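# Latch the two unlatched rail devices, keeping the stand upright

## Task

Four devices sit on the rail and two of them are currently unlatched. Latch both of those, and make sure the stand is still upright when you finish.

## Robot and tools

Robot: two arms, left_arm and right_arm, each ending in a five-finger hand. right_arm has a right hand and left_arm a mirrored left hand. Calibrated base positions in the scene frame are left_arm (+0.029, +0.446, 0) m and right_arm (-0.012, -0.432, -0.001) m, each turned slightly about z. A post stands bolted to the floor behind the arms. Loose objects may get an occasional brief push from outside.

Scene frame: the origin is at table-top height, halfway between the arms' nominal bases. +z is up, +x points out over the table, and left_arm is on the +y side. Arm names do not match image sides. Reported hand positions (metres), quaternions (wxyz) and velocities are all in this frame and can be off by a few centimetres.

Hand point: a point 0.05 m in front of the palm and 0.15 m out from the wrist flange. Its +z runs along the straight fingers, +y comes out of the palm, and +x goes across the palm away from the thumb on the right hand (toward the thumb on the left hand). Straight fingertips reach about 0.06-0.07 m past the point. A wrist bracket on the little-finger side can strike things. With the fingers held level, the wrist can sit below the hand point and reach the table first.

A row is 28 numbers, each in [-1, 1], and always covers both arms. Order: left_arm dx, dy, dz, rx, ry, rz, then left hand little, ring, middle, index, thumb_bend, thumb_turn, force_limit, speed; then the same 14 for right_arm. The six pose numbers are offsets, not poses. They count from that arm's Hand target as it stood when the action or move began, along that Hand target's own axes. 1.0 equals 0.6 m or 180 degrees. rx, ry, rz together form one rotation vector. Within an action every row counts from the same start, so repeating an offset moves the arm further. Put 0 in all six to request no new motion. Each commanded orientation is clipped to within 32 degrees of the measured one.

Hand numbers are absolute targets. Fingers and thumb_bend go from -1 (straight) to +1 (curled). thumb_turn goes from -1 (beside the palm) to +1 (opposite the fingers). force_limit maps -1..+1 to about 0-10 N at the fingertip (0-15 N for the two thumb motors). speed runs from nearly zero at -1 up to full speed at +0.48 and stays full above that. Close at speed -0.94 or lower for a gentle grip. No number means 'unchanged', so to keep a hand as it is, resend its last executed eight numbers. Before any row has run for a hand, send its hand_measured six values, then hand_force_limit and hand_speed. With the thumb turned in front, the hand can grasp objects about 0.035-0.065 m thick, or a handle down to about 0.025 m.

Tools:
- execute_actions(actions, cameras): actions is a list of actions. Each action is a list of up to 15 rows, one per 1/30 s step, and a short action holds its last row through step 15. An empty list returns camera images. cameras is a list of names, ["all"] or [].
- move(target, speed, blend, stop_force, zero, blocking, cameras): target is one 28-number row or a list of up to 15 rows. Every row's offsets count from the same starting Hand targets. speed is top path speed in m/s, 0.002-3.6, default 0.25, with turns limited to twice that in rad/s. blend is corner rounding in m, default 0 (stop at each target). stop_force is in N, 3-120, one value for both arms: an arm's path ends when the wrist sensor feels that much push against its motion, and that arm then backs off slightly. With stop_force, every target row must carry the same hand numbers. zero (default true) re-zeroes the sensor before the move. blocking=false returns early and cannot be used with stop_force. The whole move is capped at 10 s. The result adds a 'move:' line giving the ending (done, off_target, moving, held, fault) plus limits (paced = pose was clipped, held = steps were withheld).
- wait(seconds 0-3600, cameras): lets time pass without new commands.
- stop(cameras): brakes a running move.
- zoom_image(camera, region): region is [x0, y0, x1, y1] in pixels, at most 504 by 504, from the latest image of cam_high, cam_low, cam_left_wrist or cam_right_wrist.
- show_instructions(): shows the reference pages.
- zero_wrist_force(arm): arm is left_arm or right_arm.
- finished_scene(scene=1): ends the scene.

Cameras: cam_high and cam_low at 896x504, cam_left_wrist and cam_right_wrist at 672x504.

Results: Hand target is the last commanded pose after clipping, and the next offsets count from it. The hand point often stops short of it; send the remaining gap as an offset. hand_measured, hand_stopped_by (moving, target, force, stalled, fault) and hand_load_n follow the hand-number order. A lost grip shows as hand_load_n dropping to about 0. Wrist force and torque are given in the end effector's axes, with a third line giving the peak since the last report. Joint torques are total drive output, not pure contact. A MOTOR HOT line warns of heating; at 85 °C the arm brakes for 30-60 s.

Avoid: a net outside force of about 150 N, or wrist contact torque near 25.7 N m, triggers a 10 s arm stop. Commanding even slightly past a firm contact can cause one; to end a push, command back past the hand point. Any contact between the two arms can end the scene. Don't let anything fall or drop even a few millimetres, off the table least of all. Don't release moving parts, slam into fixed or heavy things, or over-load the fingers. Do not knock the stand over. Moves ignore obstacles, and faster moves overshoot and hit harder. A path that takes the wrist near its own base axis is refused, so route around that base.

Each tool is called after ">>>" as name(argument=value, ...), one argument or row to a line, values as JSON.

Reference images:

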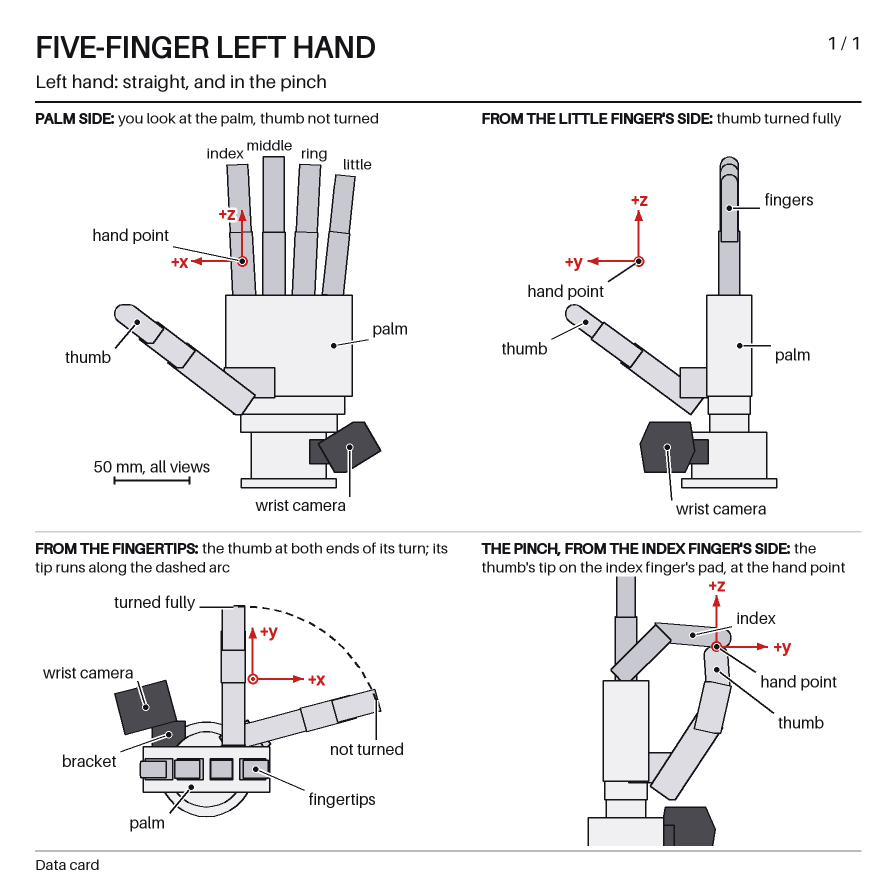

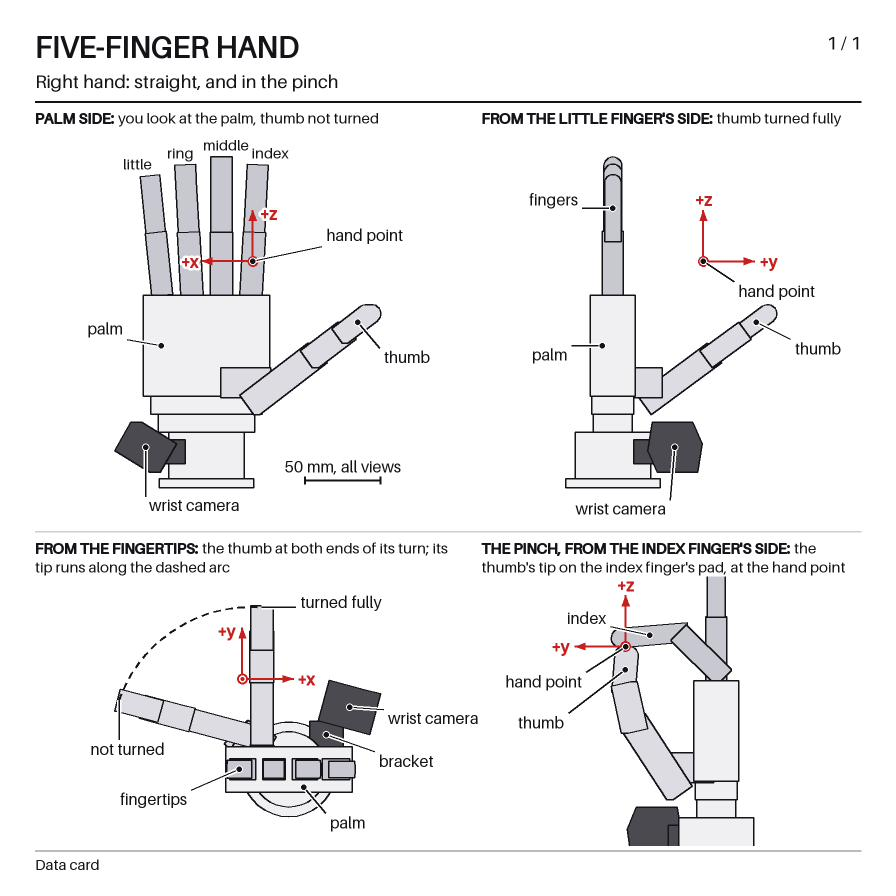

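## Session

>>> execute_actions(
  actions=[],
)

Scene clock: 0.00 s.
left_arm: end_effector_position=(+0.3033, +0.1023, +0.1178) hand_measured=(+1.000, +1.000, -0.550, -0.550, -0.322, +0.948) hand_load_n=(+0.0, +0.0, +0.0, +0.0, +0.0, +0.0) hand_stopped_by=(target, target, target, target, target, target) hand_force_limit=0.00 hand_speed=-0.80 end_effector_quat_wxyz=(+0.295, +0.404, +0.810, -0.308) | right_arm: end_effector_position=(+0.4426, +0.0209, +0.3028) hand_measured=(+1.000, +1.000, -0.550, -0.550, -0.322, +0.948) hand_load_n=(+0.0, +0.0, +0.0, +0.0, +0.0, +0.0) hand_stopped_by=(target, target, target, target, target, target) hand_force_limit=0.00 hand_speed=-0.80 end_effector_quat_wxyz=(-0.294, +0.624, -0.656, +0.308)
Joint positions: left_arm=[2.864 -1.55 -2.17 2.769 -0.899 5.084] | right_arm=[0.751 -1.419 1.781 -2.655 -2.125 0.541]
Joint velocities: within noise
Joint torques (N m): no reading
Wrist force (N): no reading
Wrist torque (N m): no reading
Wrist force, peak (N): no reading
Hand target: left_arm +0.3033, +0.1023, +0.1178; +0.295, +0.404, +0.810, -0.308 | right_arm +0.4426, +0.0209, +0.3028; -0.294, +0.624, -0.656, +0.308

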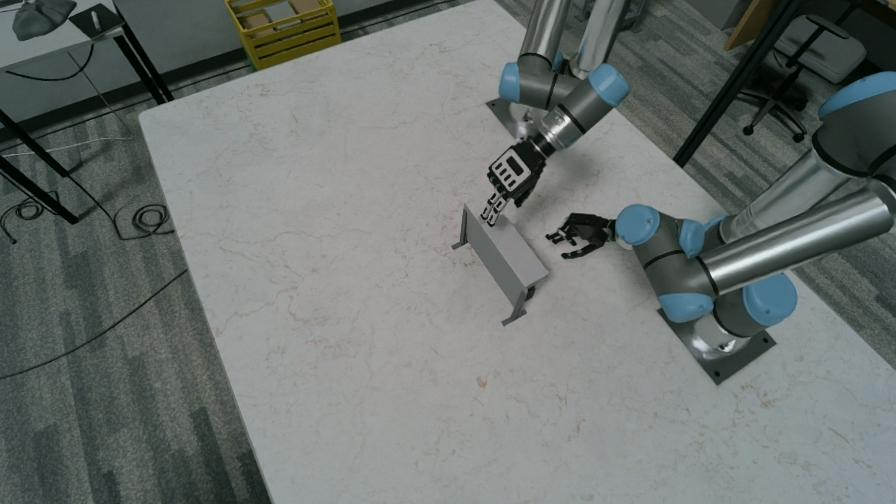

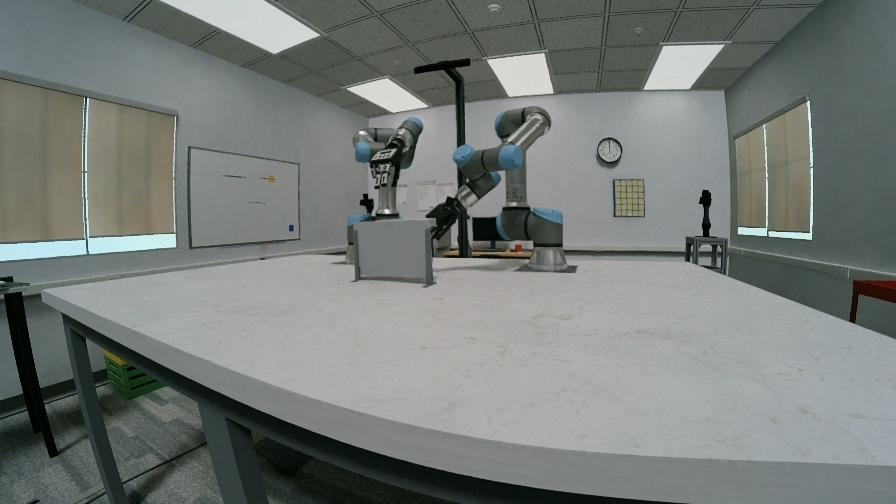

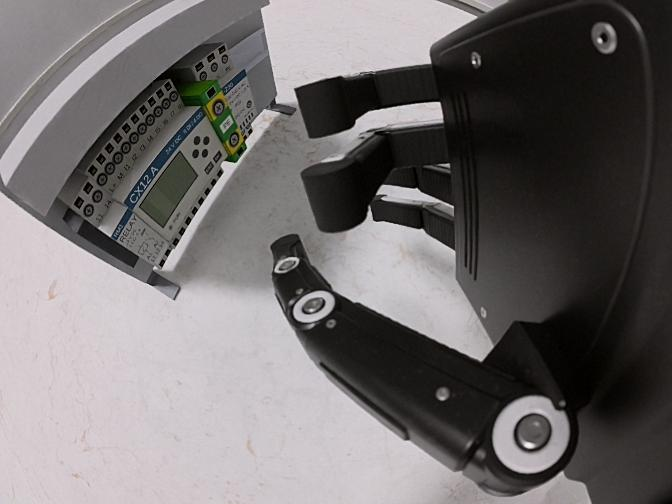

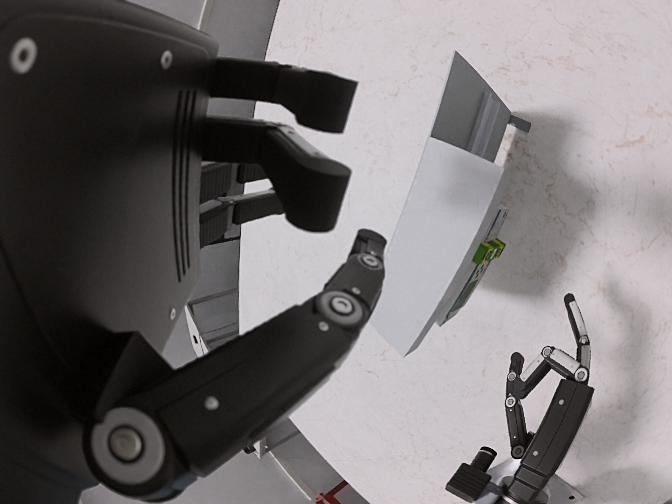

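>>> zoom_image(
  camera="cam_left_wrist",
  region=[40, 20, 320, 310],
)

>>> zoom_image(
  camera="cam_high",
  region=[430, 130, 640, 340],
)

>>> zoom_image(
  camera="cam_right_wrist",
  region=[360, 30, 600, 380],
)

>>> zoom_image(
  camera="cam_low",
  region=[330, 190, 470, 300],
)

Scaled by 1.738 from the camera's image (finer frame: 960x720).

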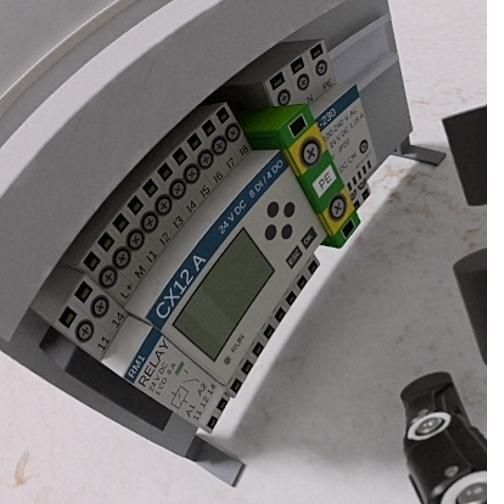

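Scaled by 2.400 from the camera's image (finer frame: 1280x720).

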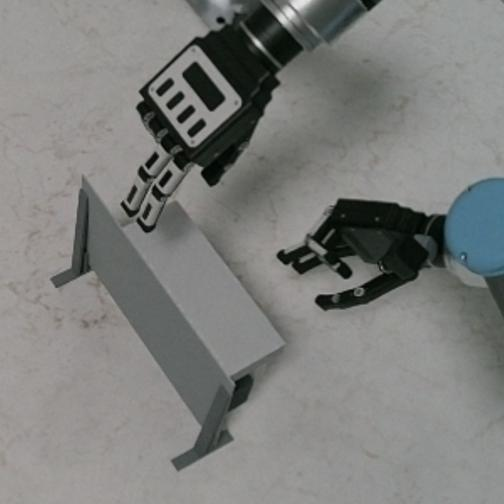

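Scaled by 1.440 from the camera's image (finer frame: 960x720).

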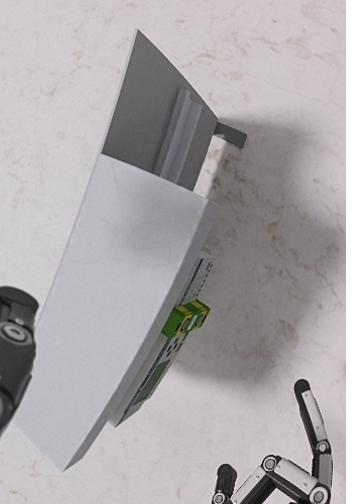

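Scaled by 3.600 from the camera's image (finer frame: 1280x720).

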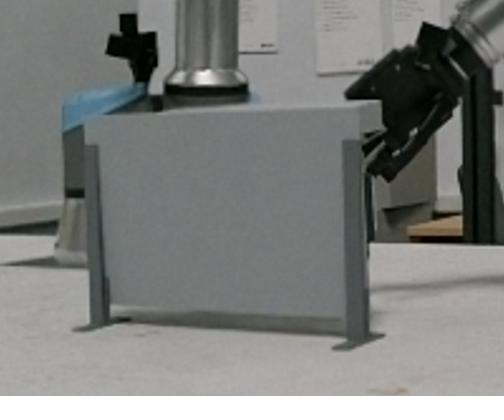

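>>> zoom_image(
  camera="cam_left_wrist",
  region=[170, 30, 290, 170],
)

>>> zoom_image(
  camera="cam_left_wrist",
  region=[50, 140, 190, 300],
)

Scaled by 3.600 from the camera's image (finer frame: 960x720).

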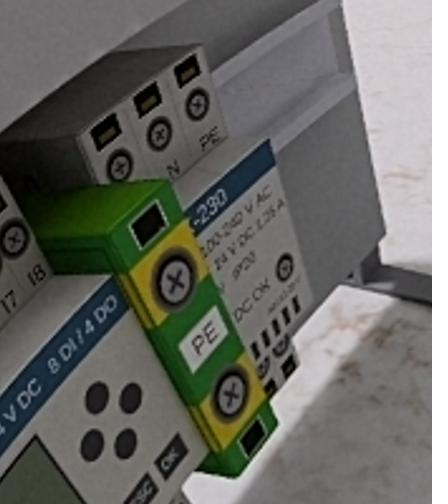

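Scaled by 3.150 from the camera's image (finer frame: 960x720).

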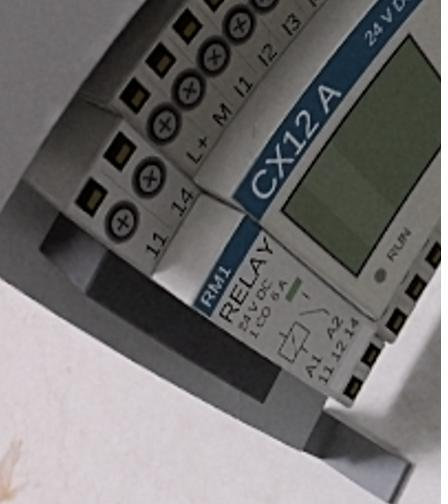

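>>> move(
  target=[0.0037,-0.0609,-0.0107,-0.152,-0.242,0.0336,1.0,1.0,-0.55,-0.55,-0.322,0.948,0.0,-0.8,0,0,0,0,0,0,1.0,1.0,-0.55,-0.55,-0.322,0.948,0.0,-0.8],
  speed=0.3,
  cameras=["all"],
)

Scene clock: 91.40 s.
left_arm: end_effector_position=(+0.2702, +0.0903, +0.1298) hand_measured=(+1.000, +1.000, -0.550, -0.550, -0.322, +0.948) hand_load_n=(+0.0, +0.0, +0.0, +0.0, +0.0, +0.0) hand_stopped_by=(target, target, target, target, target, target) hand_force_limit=0.00 hand_speed=-0.80 end_effector_quat_wxyz=(+0.671, +0.223, +0.670, -0.223) | right_arm: end_effector_position=(+0.4426, +0.0209, +0.3028) hand_measured=(+1.000, +1.000, -0.550, -0.550, -0.322, +0.948) hand_load_n=(+0.0, +0.0, +0.0, +0.0, +0.0, +0.0) hand_stopped_by=(target, target, target, target, target, target) hand_force_limit=0.00 hand_speed=-0.80 end_effector_quat_wxyz=(-0.294, +0.624, -0.656, +0.308)
Joint positions: left_arm=[2.195 -1.571 -2.558 4.131 -1.927 4.713] | right_arm=[0.751 -1.419 1.781 -2.655 -2.125 0.541]
Joint torques (N m): left_arm=[-9.7 2.48 22.77 3.38 -2.11 1.55] | right_arm=[-0.19 -29.65 -21.86 -2.12 -0.78 0.02]
Wrist force (N): left_arm=[-0.4 0.2 0.4] | right_arm=[0.1 -0.2 -0.3]
Wrist torque (N m): left_arm=[-0.19 -0.13 -0.06] | right_arm=[-0.02 0.00 0.01]
Wrist force, peak (N): left_arm=[-0.5 0.7 -0.5] | right_arm=[-0.3 -0.2 -1.0]
Hand target: left_arm +0.2702, +0.0903, +0.1298; +0.671, +0.223, +0.670, -0.223 | right_arm +0.4426, +0.0209, +0.3028; -0.294, +0.624, -0.656, +0.308
Off the commanded pose: left_arm 0.000 m, 0 deg | right_arm 0.000 m, 0 deg.
move: done

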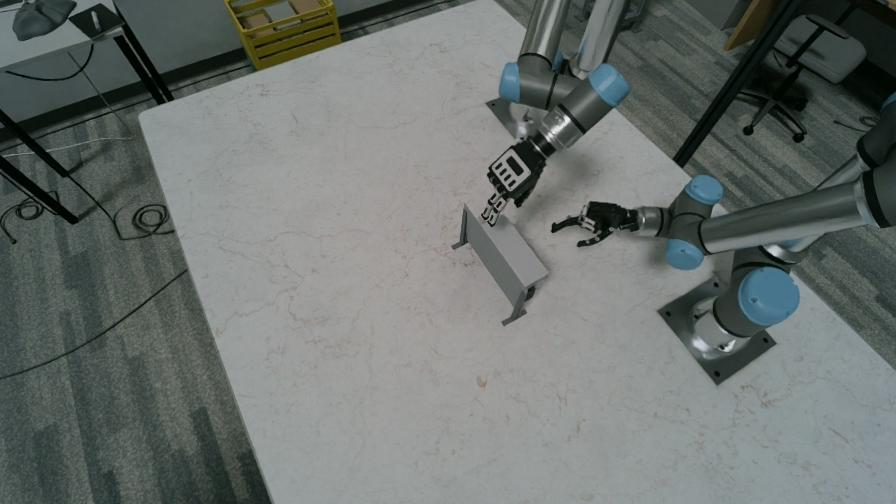

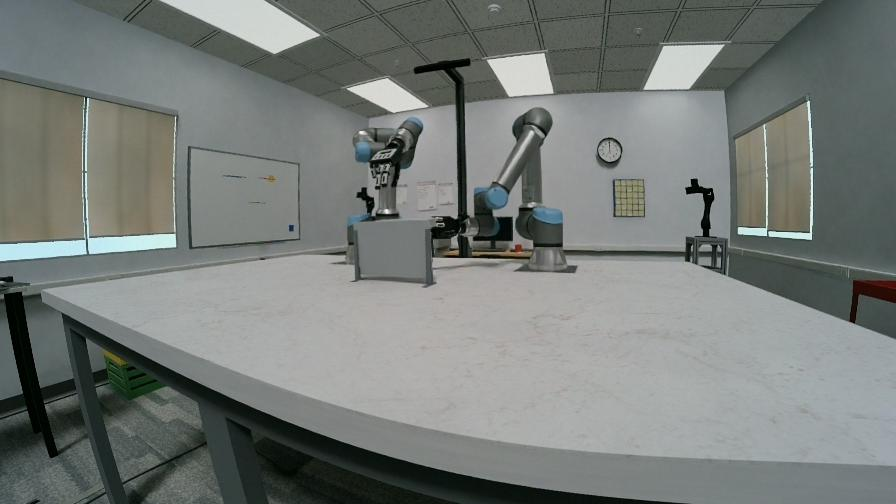

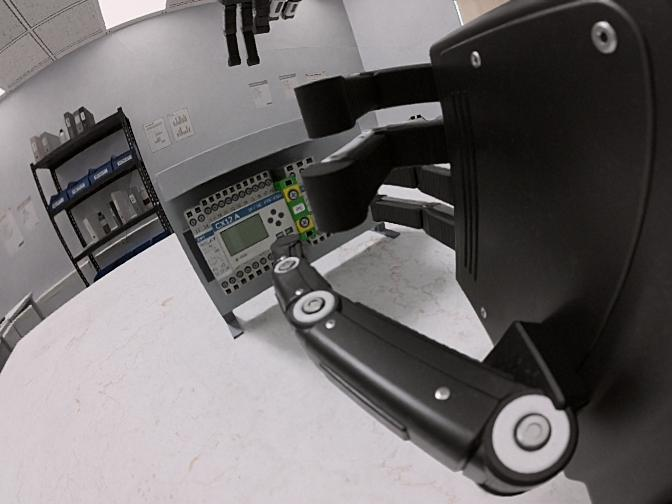

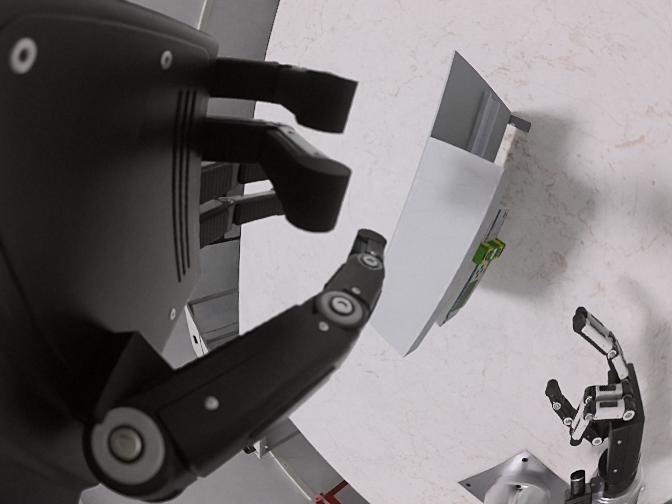

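>>> zoom_image(
  camera="cam_left_wrist",
  region=[170, 130, 350, 300],
)

>>> zoom_image(
  camera="cam_right_wrist",
  region=[420, 80, 560, 340],
)

Scaled by 2.800 from the camera's image (finer frame: 960x720).

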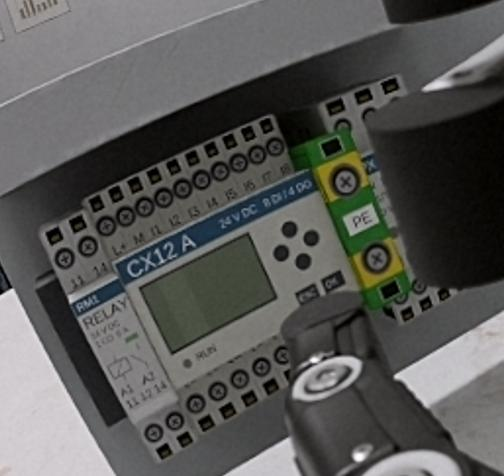

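Scaled by 1.938 from the camera's image (finer frame: 960x720).

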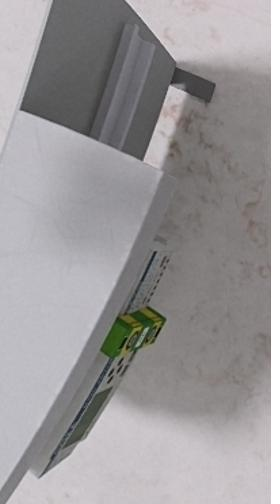

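>>> move(
  target=[0.015,0.2,0.0417,0.2633,0,0,1.0,1.0,-0.55,-0.55,-0.322,0.948,0.0,-0.8,0,0,0,0,0,0,1.0,1.0,-0.55,-0.55,-0.322,0.948,0.0,-0.8],
  speed=0.3,
  cameras=["cam_left_wrist","cam_high"],
)

Scene clock: 123.83 s.
left_arm: end_effector_position=(+0.2935, +0.1170, +0.1262) hand_measured=(+1.000, +1.000, -0.550, -0.550, -0.322, +0.948) hand_load_n=(+0.0, +0.0, +0.0, +0.0, +0.0, +0.0) hand_stopped_by=(target, target, target, target, target, target) hand_force_limit=0.00 hand_speed=-0.80 end_effector_quat_wxyz=(+0.652, +0.281, +0.648, -0.276) | right_arm: end_effector_position=(+0.4426, +0.0209, +0.3028) hand_measured=(+1.000, +1.000, -0.550, -0.550, -0.322, +0.948) hand_load_n=(+0.0, +0.0, +0.0, +0.0, +0.0, +0.0) hand_stopped_by=(target, target, target, target, target, target) hand_force_limit=0.00 hand_speed=-0.80 end_effector_quat_wxyz=(-0.294, +0.624, -0.656, +0.308)
Joint positions: left_arm=[2.621 -1.389 -2.728 4.12 -1.334 4.72] | right_arm=[0.751 -1.419 1.781 -2.655 -2.125 0.541]
Joint torques (N m): left_arm=[-10.03 -5.98 22.55 3.31 -2.24 0.64] | right_arm=[1.28 -30.32 -21.78 -2.21 -0.88 0.01]
Wrist force (N): left_arm=[-0.5 0.7 0.4] | right_arm=[-0.1 -0.3 -0.6]
Wrist torque (N m): left_arm=[-0.15 -0.15 0.03] | right_arm=[-0.02 0.03 -0.01]
Wrist force, peak (N): left_arm=[-0.7 4.8 2.5] | right_arm=[-0.2 -0.5 -0.9]
Hand target: left_arm +0.2935, +0.1170, +0.1262; +0.652, +0.281, +0.648, -0.276 (not the last commanded pose) | right_arm +0.4426, +0.0209, +0.3028; -0.294, +0.624, -0.656, +0.308
Off the commanded pose: left_arm 0.088 m, 38 deg | right_arm 0.000 m, 0 deg.
led back after a hold (left arm): the arm was led back toward your command in small steps, so it may still be short of it.
move: held (left_arm; a check stopped the path); limits=held
pose unreachable (left arm): on one or more control steps of this call, first in action 0 (counted from 0), this arm could not follow its commanded pose, so it was not sent that pose on those steps. It may still have moved: this result reports where it is.
cause: moving toward the commanded pose would bring two parts of the arm too close to each other (joints 3 (elbow) to 5 (wrist 2) lie between them).
Images, in order (width x height): cam_high 896x504, cam_left_wrist 672x504.

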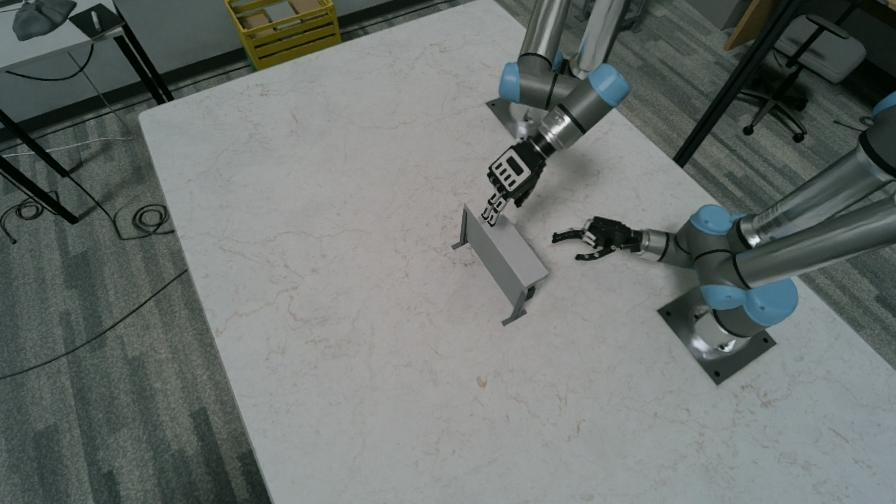

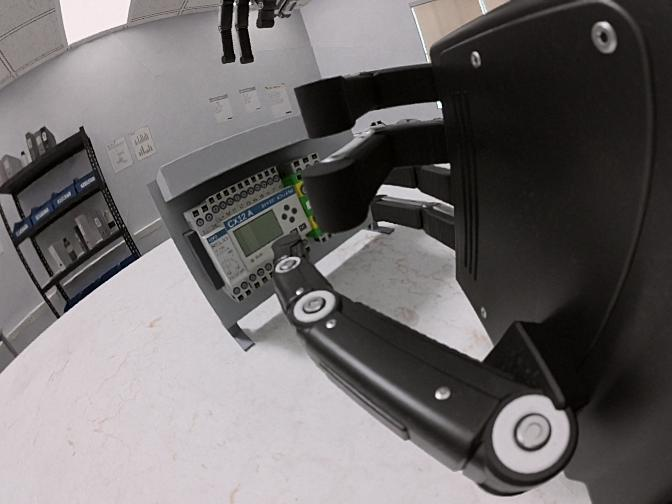

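>>> zoom_image(
  camera="cam_left_wrist",
  region=[170, 150, 330, 310],
)

Scaled by 3.150 from the camera's image (finer frame: 960x720).

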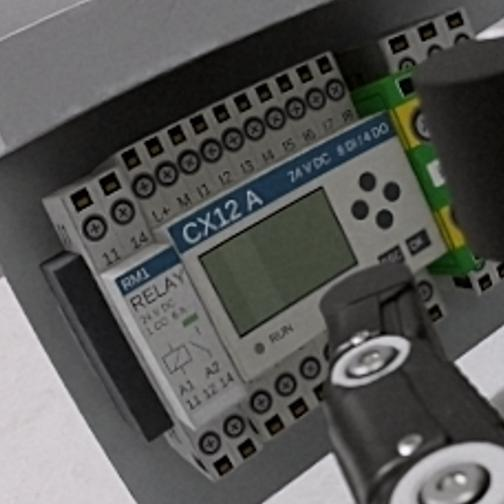

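>>> move(
  target=[0.0927,0.1104,0.0173,0,0,0,-1.0,-1.0,-1.0,-1.0,1.0,0.948,0.0,0.0,0,0,0,0,0,0,1.0,1.0,-0.55,-0.55,-0.322,0.948,0.0,-0.8],
  speed=0.2,
  cameras=["cam_left_wrist"],
)

Scene clock: 142.13 s.
left_arm: end_effector_position=(+0.3491, +0.1554, +0.0711) hand_measured=(-1.000, -1.000, -1.000, -1.000, +0.990, +0.948) hand_load_n=(+0.0, +0.0, +0.0, +0.0, +8.0, +0.5) hand_stopped_by=(target, target, target, target, force, target) hand_force_limit=0.00 hand_speed=0.00 end_effector_quat_wxyz=(+0.652, +0.281, +0.648, -0.276) | right_arm: end_effector_position=(+0.4426, +0.0209, +0.3028) hand_measured=(+1.000, +1.000, -0.550, -0.550, -0.322, +0.948) hand_load_n=(+0.0, +0.0, +0.0, +0.0, +0.0, +0.0) hand_stopped_by=(target, target, target, target, target, target) hand_force_limit=0.00 hand_speed=-0.80 end_effector_quat_wxyz=(-0.294, +0.624, -0.656, +0.308)
Joint positions: left_arm=[3.037 -1.682 -2.829 4.514 -0.918 4.719] | right_arm=[0.751 -1.419 1.781 -2.655 -2.125 0.541]
Joint torques (N m): left_arm=[9.13 0.11 -6.09 3.15 2.33 -1.69] | right_arm=[0.13 -31.31 -21.44 -2.44 -0.35 -0.15]
Wrist force (N): left_arm=[-0.1 0.0 0.5] | right_arm=[0.3 -0.1 -0.6]
Wrist torque (N m): left_arm=[-0.30 -0.18 0.06] | right_arm=[0.01 -0.03 0.02]
Wrist force, peak (N): left_arm=[-1.6 -0.3 0.6] | right_arm=[-0.4 -0.6 -0.6]
Hand target: left_arm +0.3491, +0.1554, +0.0711; +0.652, +0.281, +0.648, -0.276 | right_arm +0.4426, +0.0209, +0.3028; -0.294, +0.624, -0.656, +0.308
Off the commanded pose: left_arm 0.000 m, 0 deg | right_arm 0.000 m, 0 deg.
move: done

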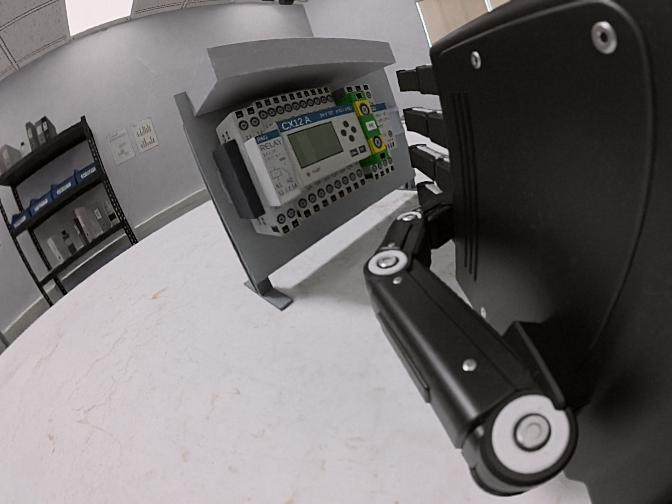

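Great view.

>>> zoom_image(
  camera="cam_left_wrist",
  region=[200, 70, 330, 250],
)

>>> zoom_image(
  camera="cam_left_wrist",
  region=[310, 70, 410, 200],
)

>>> zoom_image(
  camera="cam_left_wrist",
  region=[160, 30, 420, 320],
)

Scaled by 2.800 from the camera's image (finer frame: 960x720).

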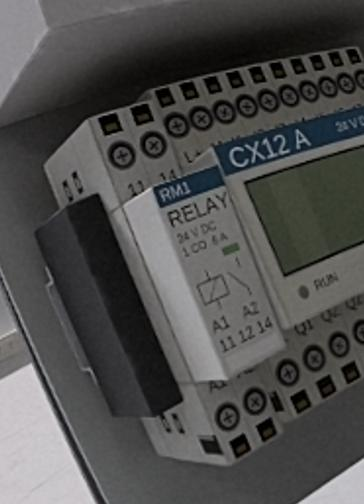

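Scaled by 3.877 from the camera's image (finer frame: 960x720).

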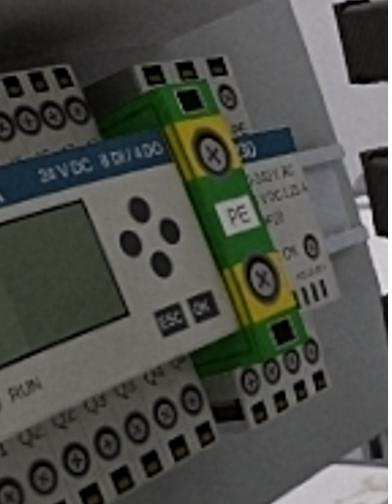

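Scaled by 1.738 from the camera's image (finer frame: 960x720).

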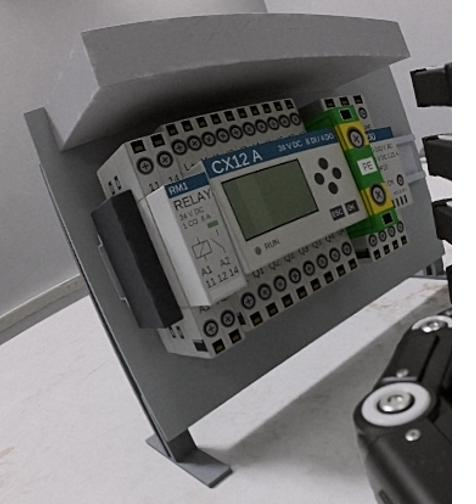

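>>> zoom_image(
  camera="cam_left_wrist",
  region=[210, 95, 310, 175],
)

>>> zoom_image(
  camera="cam_left_wrist",
  region=[230, 165, 330, 245],
)

>>> zoom_image(
  camera="cam_left_wrist",
  region=[320, 75, 420, 155],
)

>>> zoom_image(
  camera="cam_left_wrist",
  region=[320, 140, 420, 220],
)

Scaled by 5.040 from the camera's image (finer frame: 960x720).

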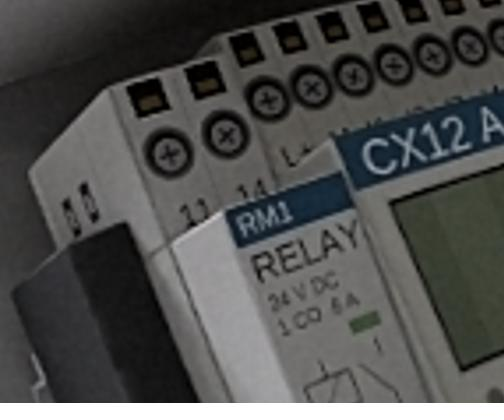

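Scaled by 5.040 from the camera's image (finer frame: 960x720).

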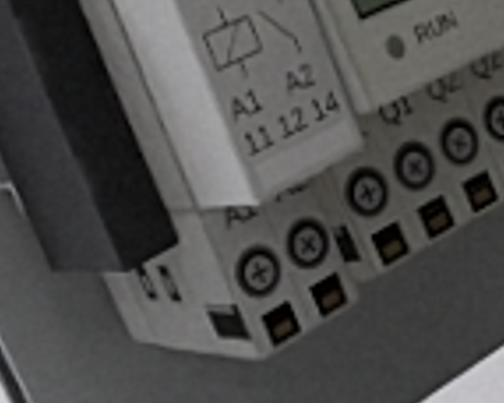

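Scaled by 5.040 from the camera's image (finer frame: 960x720).

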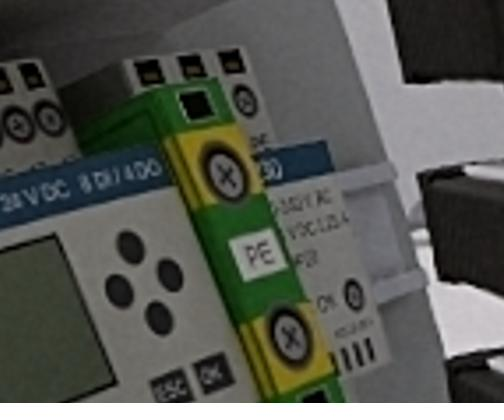

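Scaled by 5.040 from the camera's image (finer frame: 960x720).

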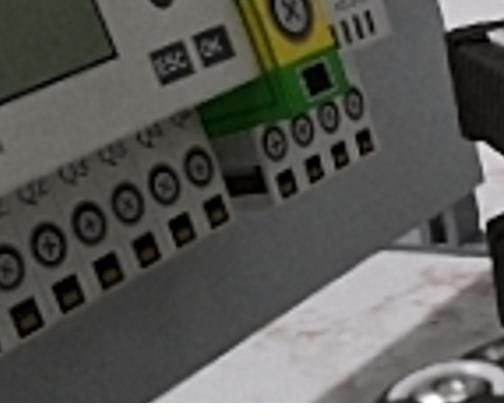

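>>> move(
  target=[
    [-0.166,-0.0922,-0.0198,0,0,0,-1.0,-1.0,-1.0,-1.0,-1.0,0.948,0.0,0.2,-0.0015,-0.0527,-0.007,0.121,-0.247,-0.394,1.0,1.0,1.0,1.0,-1.0,0.948,0.0,0.2],
    [-0.183,-0.121,-0.0132,-0.431,0.227,-0.666,-1.0,-1.0,-1.0,-1.0,-1.0,0.948,0.0,0.2,-0.0015,-0.0527,-0.007,0.242,-0.494,-0.788,1.0,1.0,1.0,1.0,-1.0,0.948,0.0,0.2],
  ],
  speed=0.55,
  blend=[0.03, 0],
  cameras=["all"],
)

Scene clock: 273.53 s.
left_arm: end_effector_position=(+0.2902, +0.1106, +0.1803) hand_measured=(-1.000, -1.000, -1.000, -1.000, -1.000, +0.948) hand_load_n=(+0.0, +0.0, +0.0, +0.0, +0.0, +0.0) hand_stopped_by=(target, target, target, target, target, target) hand_force_limit=0.00 hand_speed=0.20 end_effector_quat_wxyz=(+0.068, +0.682, -0.705, +0.181) | right_arm: end_effector_position=(+0.4595, +0.0209, +0.3298) hand_measured=(+1.000, +1.000, +1.000, +1.000, -1.000, +0.948) hand_load_n=(+0.0, +0.0, +0.0, +0.0, +0.0, +0.0) hand_stopped_by=(target, target, target, target, target, target) hand_force_limit=0.00 hand_speed=0.20 end_effector_quat_wxyz=(-0.259, +0.659, +0.699, +0.104)
Joint positions: left_arm=[2.916 -1.728 -1.795 2.207 -1.272 2.859] | right_arm=[0.459 -1.384 1.409 -1.583 -1.005 -2.791]
Joint torques (N m): left_arm=[8.6 14.54 4.73 -4.16 2.83 -1.69] | right_arm=[8.58 -21.31 -29.51 -0.34 -0.74 -1.26]
Wrist force (N): left_arm=[1.2 0.1 -1.5] | right_arm=[1.7 0.0 -1.3]
Wrist torque (N m): left_arm=[0.10 0.17 0.40] | right_arm=[-0.04 -0.11 0.13]
Wrist force, peak (N): left_arm=[1.5 0.1 -1.8] | right_arm=[1.7 0.0 -1.7]
Hand target: left_arm +0.2902, +0.1106, +0.1803; +0.068, +0.682, -0.705, +0.181 | right_arm +0.4595, +0.0209, +0.3298; -0.259, +0.659, +0.699, +0.104
Off the commanded pose: left_arm 0.000 m, 0 deg | right_arm 0.000 m, 0 deg.
move: done

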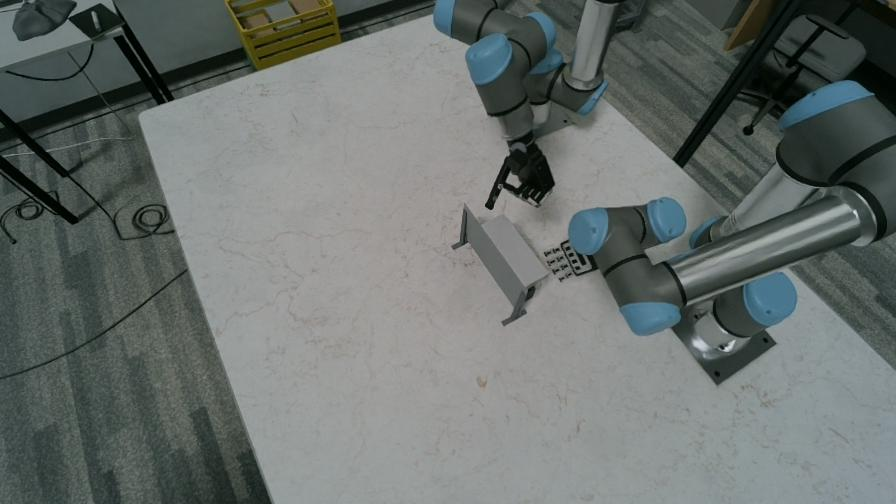

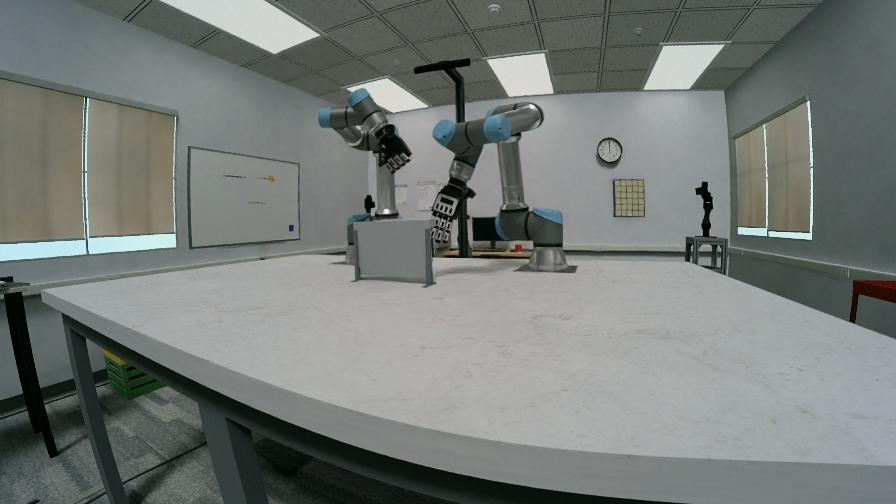

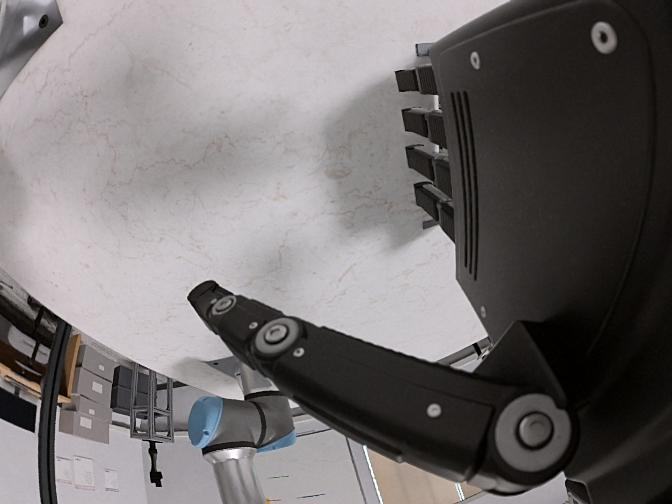

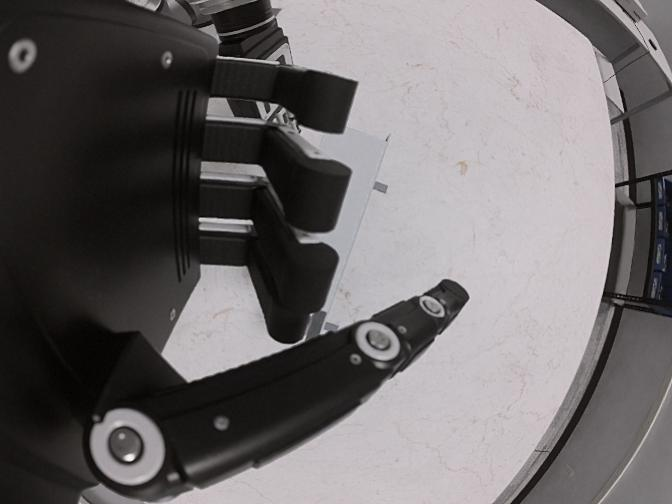

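>>> move(
  target=[
    [-0.0025,0.016,0.104,0,0,0,1.0,1.0,1.0,1.0,-1.0,0.948,0.0,0.2,-0.0533,0.288,0.0595,-0.004,0.0016,0.007,1.0,1.0,1.0,1.0,-1.0,0.948,0.0,0.2],
    [-0.005,0.0325,0.2087,0,0,0,1.0,1.0,1.0,1.0,-1.0,0.948,0.0,0.2,-0.185,0.362,0.379,-0.0083,0.0033,0.0141,1.0,1.0,1.0,1.0,-1.0,0.948,0.0,0.2],
  ],
  speed=0.25,
  blend=[0.03, 0],
  cameras=["all"],
)

Scene clock: 303.17 s.
left_arm: end_effector_position=(+0.2901, +0.0698, +0.0603) hand_measured=(+1.000, +1.000, +1.000, +1.000, -1.000, +0.948) hand_load_n=(+0.0, +0.0, +0.0, +0.5, -0.5, +0.0) hand_stopped_by=(target, target, target, target, target, target) hand_force_limit=0.00 hand_speed=0.20 end_effector_quat_wxyz=(+0.068, +0.682, -0.705, +0.181) | right_arm: end_effector_position=(+0.6195, +0.0594, +0.0398) hand_measured=(+1.000, +1.000, +1.000, +1.000, -1.000, +0.948) hand_load_n=(+0.0, +0.0, +0.0, +0.0, -0.5, +0.0) hand_stopped_by=(target, target, target, target, target, target) hand_force_limit=0.00 hand_speed=0.20 end_effector_quat_wxyz=(-0.257, +0.677, +0.681, +0.110)
Joint positions: left_arm=[2.806 -1.928 -1.877 2.52 -1.302 2.748] | right_arm=[0.422 -0.834 1.364 -2.097 -1.004 -2.772]
Joint torques (N m): left_arm=[-10.06 19.46 2.58 0.01 -1.78 -1.57] | right_arm=[8.5 -37.24 -24.58 -3.7 0.8 0.96]
Wrist force (N): left_arm=[0.9 0.0 -1.3] | right_arm=[1.7 0.1 -1.7]
Wrist torque (N m): left_arm=[0.12 0.28 0.43] | right_arm=[-0.02 -0.10 0.02]
Wrist force, peak (N): left_arm=[1.5 0.0 -2.1] | right_arm=[2.0 -1.6 -1.7]
Hand target: left_arm +0.2901, +0.0698, +0.0603; +0.068, +0.682, -0.705, +0.181 | right_arm +0.6195, +0.0594, +0.0397; -0.257, +0.677, +0.681, +0.110
Off the commanded pose: left_arm 0.000 m, 0 deg | right_arm 0.000 m, 0 deg.
move: done

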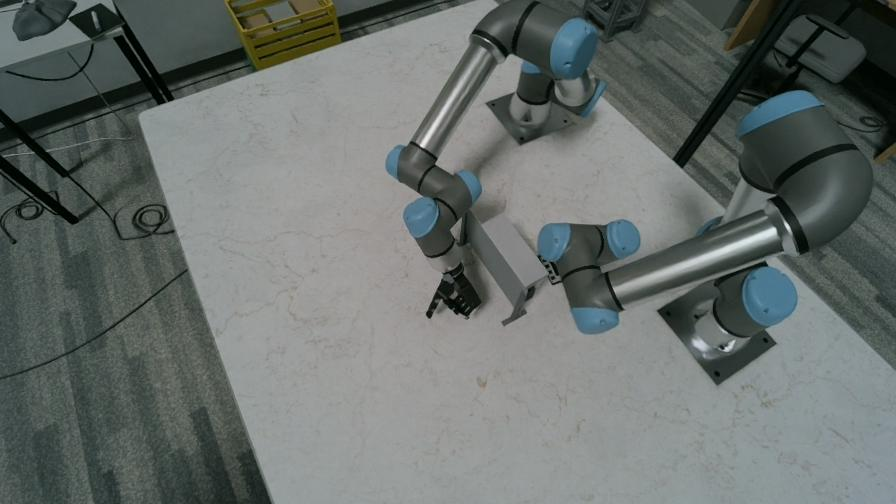

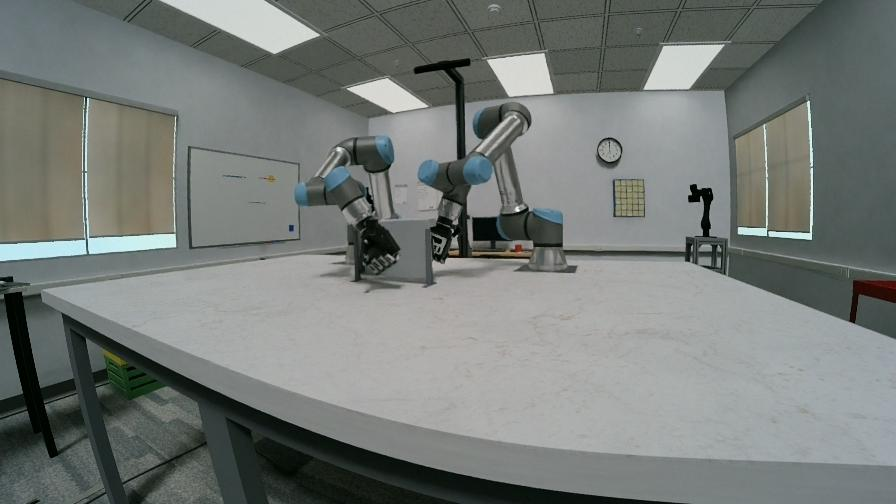

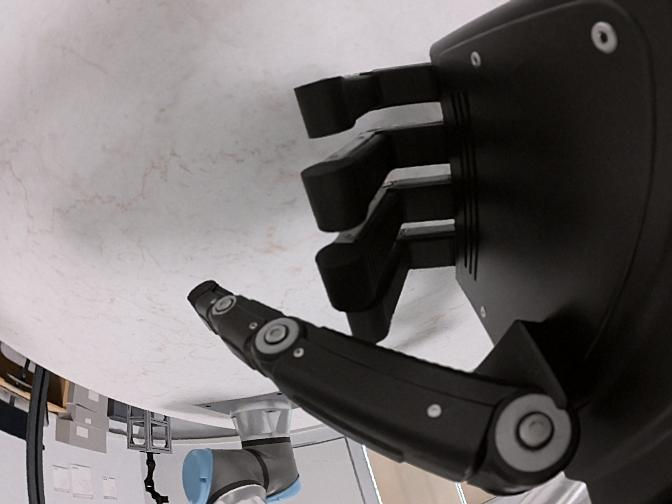

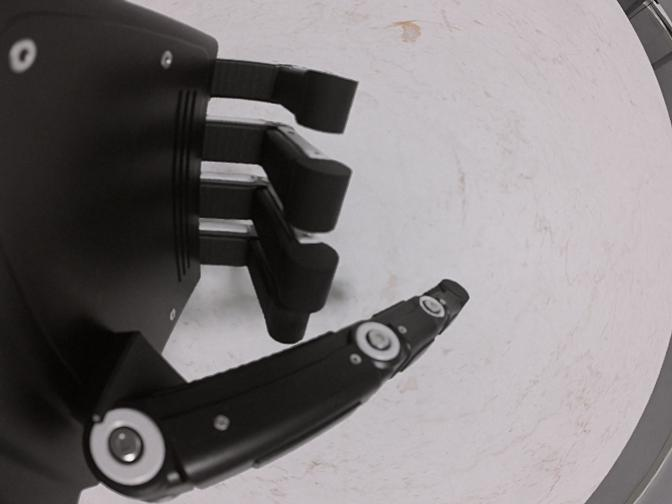

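>>> zoom_image(
  camera="cam_high",
  region=[380, 140, 640, 340],
)

>>> zoom_image(
  camera="cam_low",
  region=[330, 190, 480, 300],
)

Scaled by 1.938 from the camera's image (finer frame: 1280x720).

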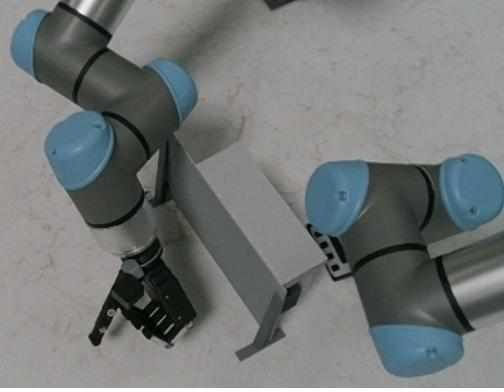

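Scaled by 3.360 from the camera's image (finer frame: 1280x720).

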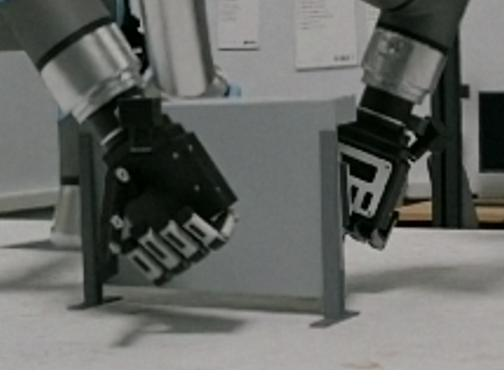

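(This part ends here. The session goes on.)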